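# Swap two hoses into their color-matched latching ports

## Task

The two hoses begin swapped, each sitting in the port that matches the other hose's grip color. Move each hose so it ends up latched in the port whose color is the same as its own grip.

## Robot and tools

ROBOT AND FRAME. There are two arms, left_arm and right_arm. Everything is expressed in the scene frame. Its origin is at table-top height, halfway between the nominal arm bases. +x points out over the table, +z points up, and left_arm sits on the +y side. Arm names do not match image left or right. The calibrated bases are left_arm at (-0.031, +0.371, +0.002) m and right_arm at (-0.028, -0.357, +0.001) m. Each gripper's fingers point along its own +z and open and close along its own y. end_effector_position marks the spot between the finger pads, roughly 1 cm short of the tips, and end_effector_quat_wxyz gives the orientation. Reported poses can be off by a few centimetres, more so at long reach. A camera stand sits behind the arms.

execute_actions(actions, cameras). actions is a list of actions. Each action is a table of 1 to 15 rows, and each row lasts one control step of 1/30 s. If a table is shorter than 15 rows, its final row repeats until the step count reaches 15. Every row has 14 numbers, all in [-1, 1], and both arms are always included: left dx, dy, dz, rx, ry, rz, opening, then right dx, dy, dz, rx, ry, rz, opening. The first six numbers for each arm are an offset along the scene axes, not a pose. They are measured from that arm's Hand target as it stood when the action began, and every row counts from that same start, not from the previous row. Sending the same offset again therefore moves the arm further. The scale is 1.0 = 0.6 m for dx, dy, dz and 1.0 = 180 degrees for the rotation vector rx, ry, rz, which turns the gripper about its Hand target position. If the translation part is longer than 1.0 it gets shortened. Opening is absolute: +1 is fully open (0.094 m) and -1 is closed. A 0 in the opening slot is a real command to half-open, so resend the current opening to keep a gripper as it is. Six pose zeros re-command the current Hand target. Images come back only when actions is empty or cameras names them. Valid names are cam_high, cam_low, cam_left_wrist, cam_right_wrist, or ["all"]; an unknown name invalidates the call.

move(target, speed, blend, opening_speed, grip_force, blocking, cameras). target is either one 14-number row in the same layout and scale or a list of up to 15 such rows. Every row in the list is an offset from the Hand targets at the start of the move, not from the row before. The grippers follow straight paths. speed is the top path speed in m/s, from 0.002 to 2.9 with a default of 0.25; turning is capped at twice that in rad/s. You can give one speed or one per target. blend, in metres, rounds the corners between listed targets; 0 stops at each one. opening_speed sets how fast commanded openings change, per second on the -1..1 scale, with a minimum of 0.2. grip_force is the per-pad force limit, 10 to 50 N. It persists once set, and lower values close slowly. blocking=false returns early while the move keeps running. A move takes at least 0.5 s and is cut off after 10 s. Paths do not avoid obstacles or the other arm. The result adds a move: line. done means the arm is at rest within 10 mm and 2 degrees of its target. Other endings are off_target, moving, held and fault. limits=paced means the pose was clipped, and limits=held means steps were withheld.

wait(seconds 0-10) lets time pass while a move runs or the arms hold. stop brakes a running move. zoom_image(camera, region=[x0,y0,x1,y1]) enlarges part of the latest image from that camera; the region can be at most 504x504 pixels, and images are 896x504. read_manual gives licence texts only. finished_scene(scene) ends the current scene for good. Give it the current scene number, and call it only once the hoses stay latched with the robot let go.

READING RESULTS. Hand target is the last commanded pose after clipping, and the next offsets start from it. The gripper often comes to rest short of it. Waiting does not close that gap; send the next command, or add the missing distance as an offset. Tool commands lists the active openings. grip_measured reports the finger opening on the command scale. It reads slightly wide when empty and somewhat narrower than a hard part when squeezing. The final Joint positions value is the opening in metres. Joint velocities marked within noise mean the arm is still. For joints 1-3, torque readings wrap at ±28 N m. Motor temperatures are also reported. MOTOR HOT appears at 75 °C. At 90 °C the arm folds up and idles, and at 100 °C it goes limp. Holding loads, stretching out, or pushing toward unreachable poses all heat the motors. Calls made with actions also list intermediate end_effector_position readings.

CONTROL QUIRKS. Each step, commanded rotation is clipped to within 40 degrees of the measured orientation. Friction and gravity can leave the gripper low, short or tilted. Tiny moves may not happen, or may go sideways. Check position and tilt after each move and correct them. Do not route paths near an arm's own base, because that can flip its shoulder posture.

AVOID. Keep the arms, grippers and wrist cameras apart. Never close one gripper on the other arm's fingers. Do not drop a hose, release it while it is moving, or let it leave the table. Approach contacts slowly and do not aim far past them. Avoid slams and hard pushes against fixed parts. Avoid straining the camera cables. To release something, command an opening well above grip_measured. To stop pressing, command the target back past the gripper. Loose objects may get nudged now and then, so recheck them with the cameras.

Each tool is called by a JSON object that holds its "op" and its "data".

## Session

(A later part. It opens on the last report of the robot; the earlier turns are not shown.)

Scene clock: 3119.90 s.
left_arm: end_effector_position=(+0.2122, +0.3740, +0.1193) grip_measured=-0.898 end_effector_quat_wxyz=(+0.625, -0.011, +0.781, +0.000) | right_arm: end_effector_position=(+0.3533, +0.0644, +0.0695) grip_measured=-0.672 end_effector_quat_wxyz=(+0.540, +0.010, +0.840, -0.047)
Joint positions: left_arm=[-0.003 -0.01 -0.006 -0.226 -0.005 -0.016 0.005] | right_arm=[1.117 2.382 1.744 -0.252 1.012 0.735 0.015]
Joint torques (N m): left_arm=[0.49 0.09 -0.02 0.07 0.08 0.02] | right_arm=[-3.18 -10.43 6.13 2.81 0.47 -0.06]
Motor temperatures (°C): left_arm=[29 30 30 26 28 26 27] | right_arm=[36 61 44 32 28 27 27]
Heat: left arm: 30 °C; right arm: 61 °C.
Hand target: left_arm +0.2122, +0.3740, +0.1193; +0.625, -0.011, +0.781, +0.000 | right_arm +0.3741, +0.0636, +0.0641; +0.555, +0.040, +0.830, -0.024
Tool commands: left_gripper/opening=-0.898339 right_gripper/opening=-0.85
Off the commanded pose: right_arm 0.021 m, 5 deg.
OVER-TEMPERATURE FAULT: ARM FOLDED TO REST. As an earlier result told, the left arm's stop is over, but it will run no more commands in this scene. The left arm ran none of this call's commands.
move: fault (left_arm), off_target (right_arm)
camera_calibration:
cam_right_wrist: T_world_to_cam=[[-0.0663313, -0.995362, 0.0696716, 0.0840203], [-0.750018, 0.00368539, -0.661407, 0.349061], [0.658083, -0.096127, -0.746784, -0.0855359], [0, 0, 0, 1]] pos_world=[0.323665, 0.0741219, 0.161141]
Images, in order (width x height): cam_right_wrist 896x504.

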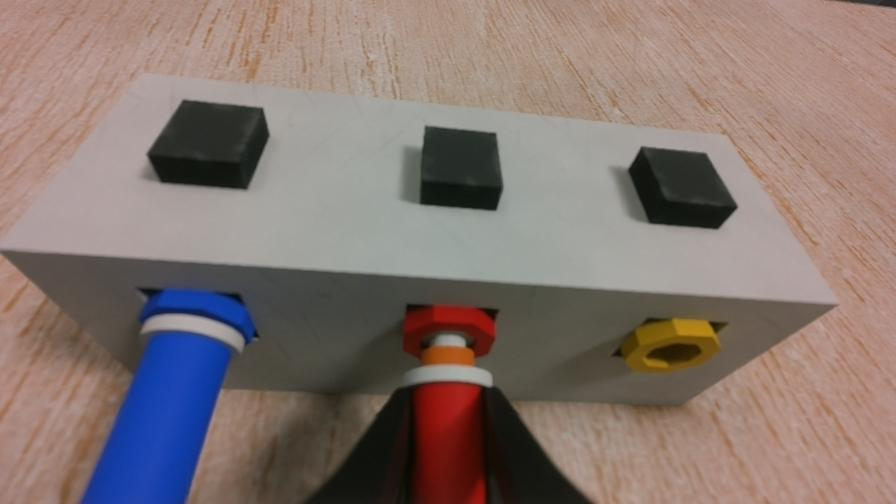

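{"op": "move", "data": {"target": [[0,0,0,0,0,0,-0.9, 0.1878,-0.2167,0.0527,-0.0039,-0.0581,-0.1207,-0.85],[0,0,0,0,0,0,-0.9, 0.1878,-0.2167,0.0777,-0.0039,-0.0981,-0.1507,-0.85],[0,0,0,0,0,0,-0.9, 0.1878,-0.2167,0.0277,-0.0039,-0.0181,-0.0907,-0.85],[0,0,0,0,0,0,-0.9, 0.1878,-0.2167,0.0777,-0.0039,-0.0981,-0.0907,-0.85],[0,0,0,0,0,0,-0.9, 0.1878,-0.2167,0.0277,-0.0039,-0.0181,-0.1507,-0.85],[0,0,0,0,0,0,-0.9, 0.1878,-0.2167,0.0777,-0.0039,-0.0981,-0.1207,-0.85],[0,0,0,0,0,0,-0.9, 0.004,0,0,0,0,0,-0.85]], "speed": [0.15,0.17,0.17,0.17,0.17,0.17,0.35], "blend": [0.002,0.002,0.002,0.002,0.002,0.002,0], "cameras": ["cam_right_wrist"]}}

Scene clock: 3133.80 s.
left_arm: end_effector_position=(+0.2122, +0.3740, +0.1193) grip_measured=-0.898 end_effector_quat_wxyz=(+0.625, -0.011, +0.781, +0.000) | right_arm: end_effector_position=(+0.3567, +0.0640, +0.0702) grip_measured=-0.672 end_effector_quat_wxyz=(+0.554, +0.019, +0.831, -0.036)
Joint positions: left_arm=[-0.003 -0.01 -0.006 -0.226 -0.005 -0.016 0.005] | right_arm=[1.113 2.376 1.701 -0.154 1.025 0.708 0.015]
Joint torques (N m): left_arm=[0.49 0.09 -0.02 0.07 0.08 0.02] | right_arm=[-3.26 -9.8 9.2 2.17 0.25 0.04]
Motor temperatures (°C): left_arm=[29 30 30 26 28 26 27] | right_arm=[41 60 44 34 29 27 27]
Heat: left arm: 30 °C; right arm: 60 °C.
Hand target: left_arm +0.2122, +0.3740, +0.1193; +0.625, -0.011, +0.781, +0.000 | right_arm +0.3764, +0.0636, +0.0639; +0.555, +0.040, +0.830, -0.024
Tool commands: left_gripper/opening=-0.898339 right_gripper/opening=-0.85
Off the commanded pose: right_arm 0.021 m, 3 deg.
OVER-TEMPERATURE FAULT: ARM FOLDED TO REST. As an earlier result told, the left arm's stop is over, but it will run no more commands in this scene. The left arm ran none of this call's commands.
move: fault (left_arm), off_target (right_arm)
camera_calibration:
cam_right_wrist: T_world_to_cam=[[-0.0694059, -0.996706, 0.0419597, 0.0868294], [-0.726822, 0.0217127, -0.686483, 0.344415], [0.68331, -0.0781432, -0.725934, -0.098965], [0, 0, 0, 1]] pos_world=[0.323978, 0.0713318, 0.160949]
Images, in order (width x height): cam_right_wrist 896x504.

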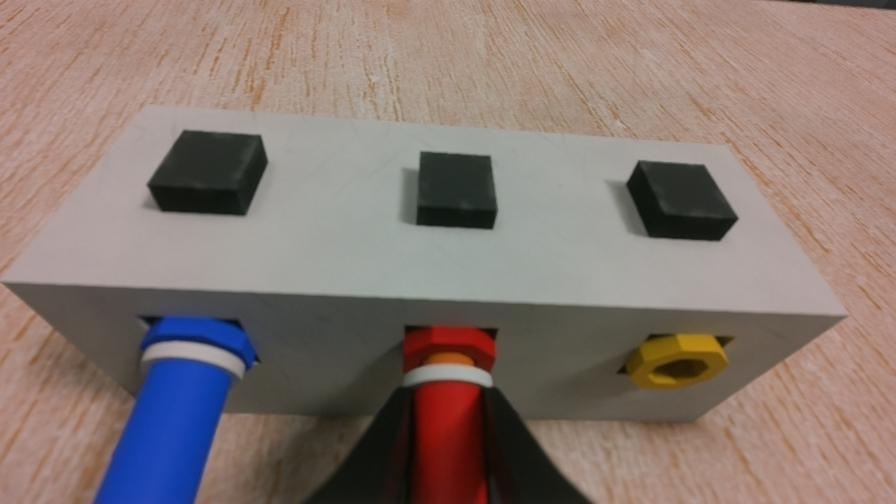

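{"op": "move", "data": {"target": [[0,0,0,0,0,0,-0.9, 0.1985,-0.234,0.0528,-0.0039,-0.0581,-0.1263,-0.85],[0,0,0,0,0,0,-0.9, 0.1985,-0.234,0.0778,-0.0039,-0.0981,-0.1563,-0.85],[0,0,0,0,0,0,-0.9, 0.1985,-0.234,0.0278,-0.0039,-0.0181,-0.0963,-0.85],[0,0,0,0,0,0,-0.9, 0.1985,-0.234,0.0778,-0.0039,-0.0981,-0.0963,-0.85],[0,0,0,0,0,0,-0.9, 0.1985,-0.234,0.0278,-0.0039,-0.0181,-0.1563,-0.85],[0,0,0,0,0,0,-0.9, 0.1985,-0.234,0.0778,-0.0039,-0.0981,-0.1263,-0.85],[0,0,0,0,0,0,-0.9, 0.004,0,0,0,0,0,-0.85]], "speed": [0.17,0.17,0.17,0.17,0.17,0.17,0.35], "blend": [0.002,0.002,0.002,0.002,0.002,0.002,0], "cameras": ["cam_right_wrist"]}}

Scene clock: 3144.77 s.
left_arm: end_effector_position=(+0.2122, +0.3740, +0.1193) grip_measured=-0.898 end_effector_quat_wxyz=(+0.625, -0.011, +0.781, +0.000) | right_arm: end_effector_position=(+0.3603, +0.0635, +0.0714) grip_measured=-0.672 end_effector_quat_wxyz=(+0.550, +0.015, +0.834, -0.035)
Joint positions: left_arm=[-0.003 -0.01 -0.006 -0.226 -0.005 -0.016 0.005] | right_arm=[1.105 2.374 1.708 -0.159 1.009 0.697 0.015]
Joint torques (N m): left_arm=[0.47 0.09 -0.03 0.07 0.08 0.02] | right_arm=[-2.84 -9.25 9.24 2.23 0.39 0.11]
Motor temperatures (°C): left_arm=[29 30 29 26 28 26 27] | right_arm=[46 61 44 36 31 27 27]
Heat: left arm: 30 °C; right arm: 61 °C.
Hand target: left_arm +0.2122, +0.3740, +0.1193; +0.625, -0.011, +0.781, +0.000 | right_arm +0.3788, +0.0637, +0.0641; +0.555, +0.040, +0.830, -0.023
Tool commands: left_gripper/opening=-0.898339 right_gripper/opening=-0.85
Off the commanded pose: right_arm 0.020 m, 3 deg.
OVER-TEMPERATURE FAULT: ARM FOLDED TO REST. As an earlier result told, the left arm's stop is over, but it will run no more commands in this scene. The left arm ran none of this call's commands.
move: fault (left_arm), off_target (right_arm)
camera_calibration:
cam_right_wrist: T_world_to_cam=[[-0.0629133, -0.997032, 0.0443786, 0.0840657], [-0.733444, 0.016033, -0.679561, 0.350101], [0.676833, -0.0753026, -0.732275, -0.097955], [0, 0, 0, 1]] pos_world=[0.328367, 0.0708267, 0.162454]
Images, in order (width x height): cam_right_wrist 896x504.

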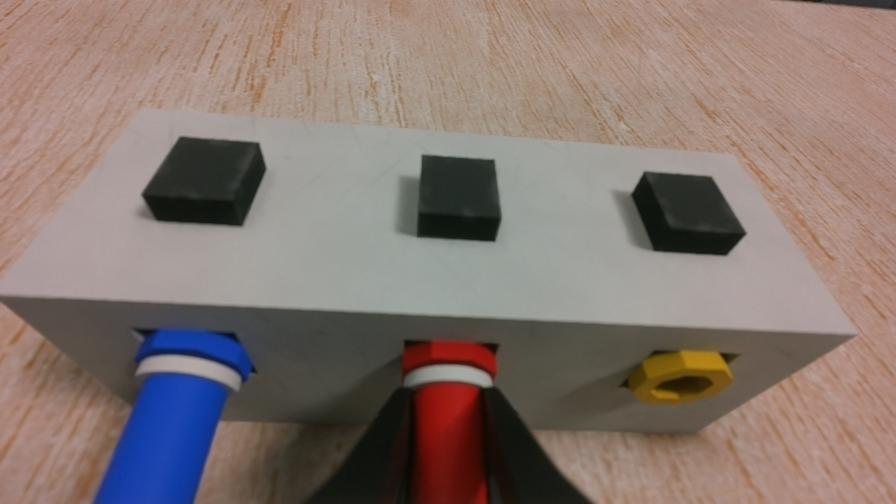

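{"op": "zoom_image", "data": {"camera": "cam_right_wrist", "region": [360, 310, 540, 430]}}

{"op": "zoom_image", "data": {"camera": "cam_right_wrist", "region": [100, 300, 280, 420]}}

Scaled by 2.800.

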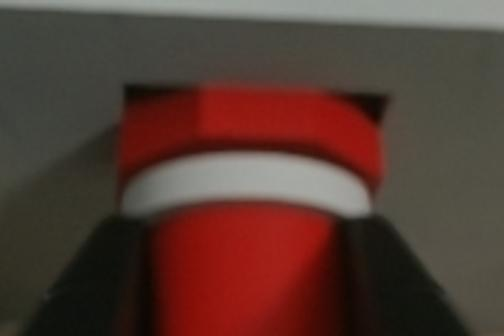

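Scaled by 2.800.

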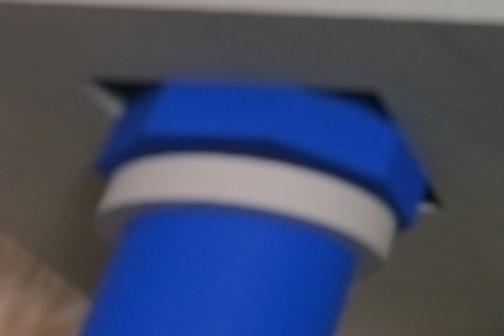

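{"op": "move", "data": {"target": [[0,0,0,0,0,0,-0.9, 0.1985,-0.234,0.0528,-0.0039,-0.0581,-0.1263,-0.85],[0,0,0,0,0,0,-0.9, 0.1985,-0.234,0.0778,-0.0039,-0.0881,-0.1463,-0.85],[0,0,0,0,0,0,-0.9, 0.1985,-0.234,0.0278,-0.0039,-0.0281,-0.1063,-0.85],[0,0,0,0,0,0,-0.9, 0.0,0,0,0,0,0,-0.85]], "speed": [0.17,0.17,0.17,0.35], "blend": [0.002,0.002,0.002,0], "cameras": ["cam_right_wrist"]}}

Scene clock: 3155.60 s.
left_arm: end_effector_position=(+0.2122, +0.3740, +0.1193) grip_measured=-0.898 end_effector_quat_wxyz=(+0.625, -0.011, +0.781, +0.000) | right_arm: end_effector_position=(+0.3604, +0.0636, +0.0712) grip_measured=-0.672 end_effector_quat_wxyz=(+0.547, +0.014, +0.836, -0.033)
Joint positions: left_arm=[-0.003 -0.01 -0.006 -0.226 -0.005 -0.016 0.005] | right_arm=[1.103 2.371 1.708 -0.167 0.998 0.7 0.015]
Joint torques (N m): left_arm=[0.47 0.1 -0.02 0.07 0.08 0.02] | right_arm=[-2.69 -8.95 9.28 2.29 0.51 0.1]
Motor temperatures (°C): left_arm=[29 30 29 26 28 26 27] | right_arm=[46 62 45 35 30 27 27]
Heat: left arm: 30 °C; right arm: 62 °C.
Hand target: left_arm +0.2122, +0.3740, +0.1193; +0.625, -0.011, +0.781, +0.000 | right_arm +0.3789, +0.0636, +0.0642; +0.555, +0.040, +0.830, -0.024
Tool commands: left_gripper/opening=-0.898339 right_gripper/opening=-0.85
Off the commanded pose: right_arm 0.020 m, 3 deg.
OVER-TEMPERATURE FAULT: ARM FOLDED TO REST. As an earlier result told, the left arm's stop is over, but it will run no more commands in this scene. The left arm ran none of this call's commands.
move: fault (left_arm), off_target (right_arm)
camera_calibration:
cam_right_wrist: T_world_to_cam=[[-0.0582692, -0.997399, 0.0424253, 0.0826298], [-0.739384, 0.0145635, -0.673127, 0.351847], [0.670758, -0.0705911, -0.738309, -0.0958521], [0, 0, 0, 1]] pos_world=[0.329258, 0.0705244, 0.162564]
Images, in order (width x height): cam_right_wrist 896x504.

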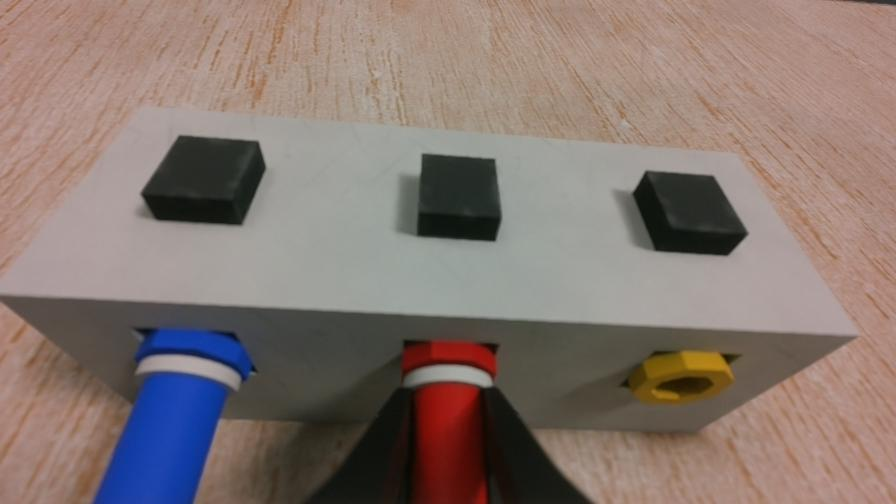

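{"op": "move", "data": {"target": [[0,0,0,0,0,0,-0.9, -0.02,0,0,0,0,0,-0.85],[0,0,0,0,0,0,-0.9, -0.02,0,0,0,0,0,-0.2]], "speed": 0.05, "opening_speed": 0.6}}

{"op": "move", "data": {"target": [[0,0,0,0,0,0,-0.9, -0.137,0.013,0.085,0,0,0,-0.2],[0,0,0,0,0,0,-0.9, -0.29,-0.27,0.28,0,0,0,-0.2]], "speed": [0.12,0.25], "blend": [0.02,0], "cameras": ["cam_high","cam_right_wrist"]}}

Scene clock: 3161.00 s.
left_arm: end_effector_position=(+0.2122, +0.3740, +0.1193) grip_measured=-0.898 end_effector_quat_wxyz=(+0.625, -0.011, +0.781, +0.000) | right_arm: end_effector_position=(+0.3622, +0.0676, +0.0779) grip_measured=-0.202 end_effector_quat_wxyz=(+0.559, +0.031, +0.828, -0.017)
Joint positions: left_arm=[-0.003 -0.01 -0.006 -0.226 -0.005 -0.016 0.005] | right_arm=[1.106 2.371 1.708 -0.123 1.013 0.71 0.038]
Joint torques (N m): left_arm=[0.47 0.1 -0.02 0.08 0.08 0.02] | right_arm=[-1.02 -10.32 7.04 1.71 0.49 0.26]
Motor temperatures (°C): left_arm=[29 30 29 26 28 26 27] | right_arm=[44 61 45 35 29 27 27]
Heat: left arm: 30 °C; right arm: 61 °C.
Hand target: left_arm +0.2122, +0.3740, +0.1193; +0.625, -0.011, +0.781, +0.000 | right_arm +0.3668, +0.0636, +0.0641; +0.555, +0.040, +0.830, -0.023
Tool commands: left_gripper/opening=-0.898339 right_gripper/opening=-0.2
Off the commanded pose: right_arm 0.015 m, 1 deg.
OVER-TEMPERATURE FAULT: ARM FOLDED TO REST. As an earlier result told, the left arm's stop is over, but it will run no more commands in this scene. The left arm ran none of this call's commands.
move: fault (left_arm), off_target (right_arm); target 2's new opening was sent with right_arm's hand 0.010 m and 3 deg from that target

Scene clock: 3163.73 s.
left_arm: end_effector_position=(+0.2122, +0.3740, +0.1193) grip_measured=-0.898 end_effector_quat_wxyz=(+0.625, -0.011, +0.781, +0.000) | right_arm: end_effector_position=(+0.1941, -0.0977, +0.2297) grip_measured=-0.202 end_effector_quat_wxyz=(+0.549, +0.032, +0.835, -0.027)
Joint positions: left_arm=[-0.003 -0.01 -0.006 -0.226 -0.005 -0.016 0.005] | right_arm=[1.364 1.515 1.237 -0.982 1.143 1.221 0.038]
Joint torques (N m): left_arm=[0.47 0.09 -0.02 0.07 0.08 0.02] | right_arm=[0.61 -6.06 6.56 0.83 0.8 0.27]
Motor temperatures (°C): left_arm=[29 30 29 26 28 26 27] | right_arm=[43 62 45 35 29 27 27]
Heat: left arm: 30 °C; right arm: 62 °C.
Hand target: left_arm +0.2122, +0.3740, +0.1193; +0.625, -0.011, +0.781, +0.000 | right_arm +0.1928, -0.0983, +0.2322; +0.555, +0.040, +0.830, -0.023
Tool commands: left_gripper/opening=-0.898339 right_gripper/opening=-0.2
Off the commanded pose: right_arm 0.003 m, 1 deg.
OVER-TEMPERATURE FAULT: ARM FOLDED TO REST. As an earlier result told, the left arm's stop is over, but it will run no more commands in this scene. The left arm ran none of this call's commands.
move: fault (left_arm)
camera_calibration:
cam_right_wrist: T_world_to_cam=[[-0.081552, -0.996594, 0.0122391, -0.0830273], [-0.733509, 0.0517007, -0.67771, 0.341376], [0.674769, -0.0642461, -0.735227, 0.120545], [0, 0, 0, 1]] pos_world=[0.162292, -0.0926493, 0.320998]
Images, in order (width x height): cam_high 896x504, cam_right_wrist 896x504.

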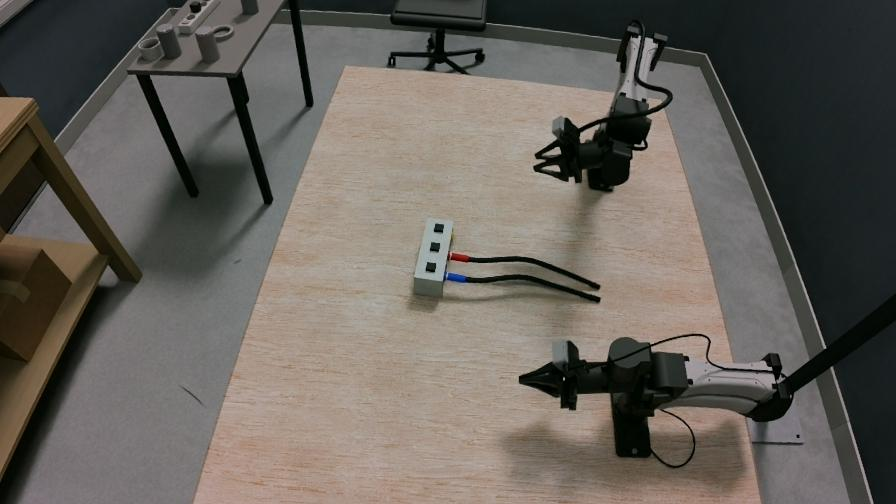

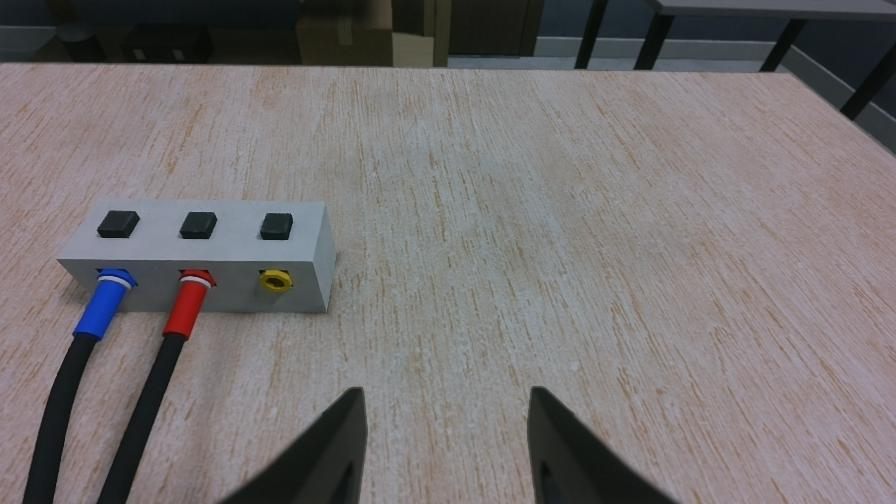

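{"op": "zoom_image", "data": {"camera": "cam_right_wrist", "region": [50, 240, 230, 360]}}

Scaled by 2.800.

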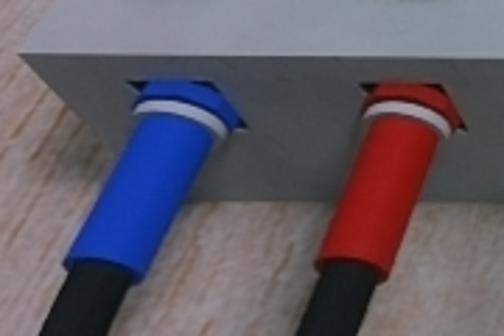

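{"op": "wait", "data": {"seconds": 3, "cameras": ["cam_right_wrist"]}}

{"op": "zoom_image", "data": {"camera": "cam_right_wrist", "region": [80, 250, 230, 350]}}

Scene clock: 3174.33 s.
left_arm: end_effector_position=(+0.2122, +0.3740, +0.1193) grip_measured=-0.898 end_effector_quat_wxyz=(+0.625, -0.011, +0.781, +0.000) | right_arm: end_effector_position=(+0.1941, -0.0977, +0.2297) grip_measured=-0.202 end_effector_quat_wxyz=(+0.549, +0.032, +0.835, -0.027)
Joint positions: left_arm=[-0.003 -0.01 -0.006 -0.226 -0.005 -0.016 0.005] | right_arm=[1.364 1.515 1.237 -0.983 1.143 1.221 0.038]
Joint torques (N m): left_arm=[0.47 0.09 -0.02 0.07 0.08 0.02] | right_arm=[0.61 -6.06 6.56 0.82 0.8 0.29]
Motor temperatures (°C): left_arm=[29 30 29 26 28 26 27] | right_arm=[40 60 45 33 29 27 26]
Heat: left arm: 30 °C; right arm: 60 °C.
Hand target: left_arm +0.2122, +0.3740, +0.1193; +0.625, -0.011, +0.781, +0.000 | right_arm +0.1928, -0.0983, +0.2322; +0.555, +0.040, +0.830, -0.023
Tool commands: left_gripper/opening=-0.898339 right_gripper/opening=-0.2
Off the commanded pose: right_arm 0.003 m, 1 deg.
OVER-TEMPERATURE FAULT: ARM FOLDED TO REST. As an earlier result told, the left arm's stop is over, but it will run no more commands in this scene.
wait: 3.00 s; at rest from the start
camera_calibration:
cam_right_wrist: T_world_to_cam=[[-0.0816923, -0.996582, 0.0122458, -0.0831051], [-0.733497, 0.0517989, -0.677716, 0.34139], [0.674765, -0.0643464, -0.735222, 0.120528], [0, 0, 0, 1]] pos_world=[0.162292, -0.0927492, 0.320998]
Images, in order (width x height): cam_right_wrist 896x504.

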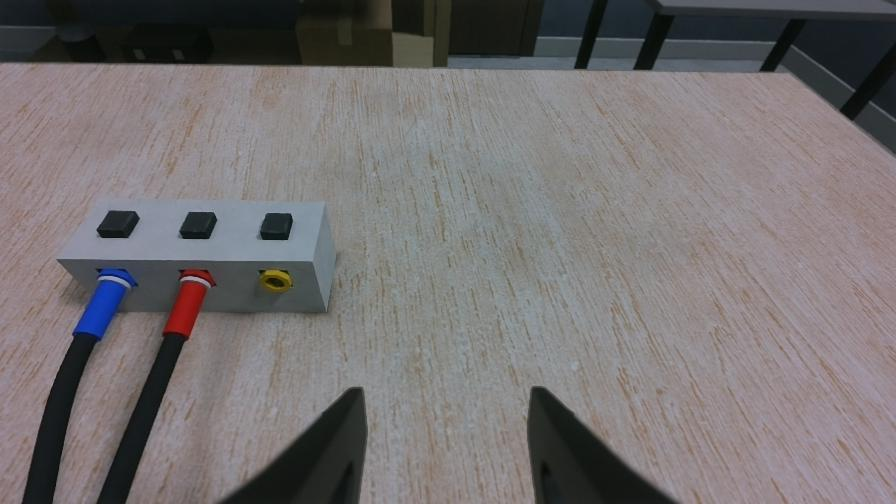

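Scaled by 3.360.

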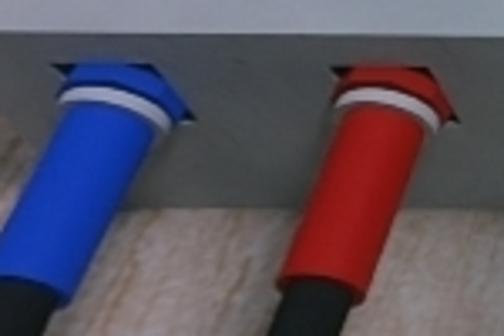

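Both hoses are seated with their rings flush against the matching coloured nuts, and neither has moved since I let go of it.

{"op": "finished_scene", "data": {"scene": 2}}

The scene is finished: the task was done.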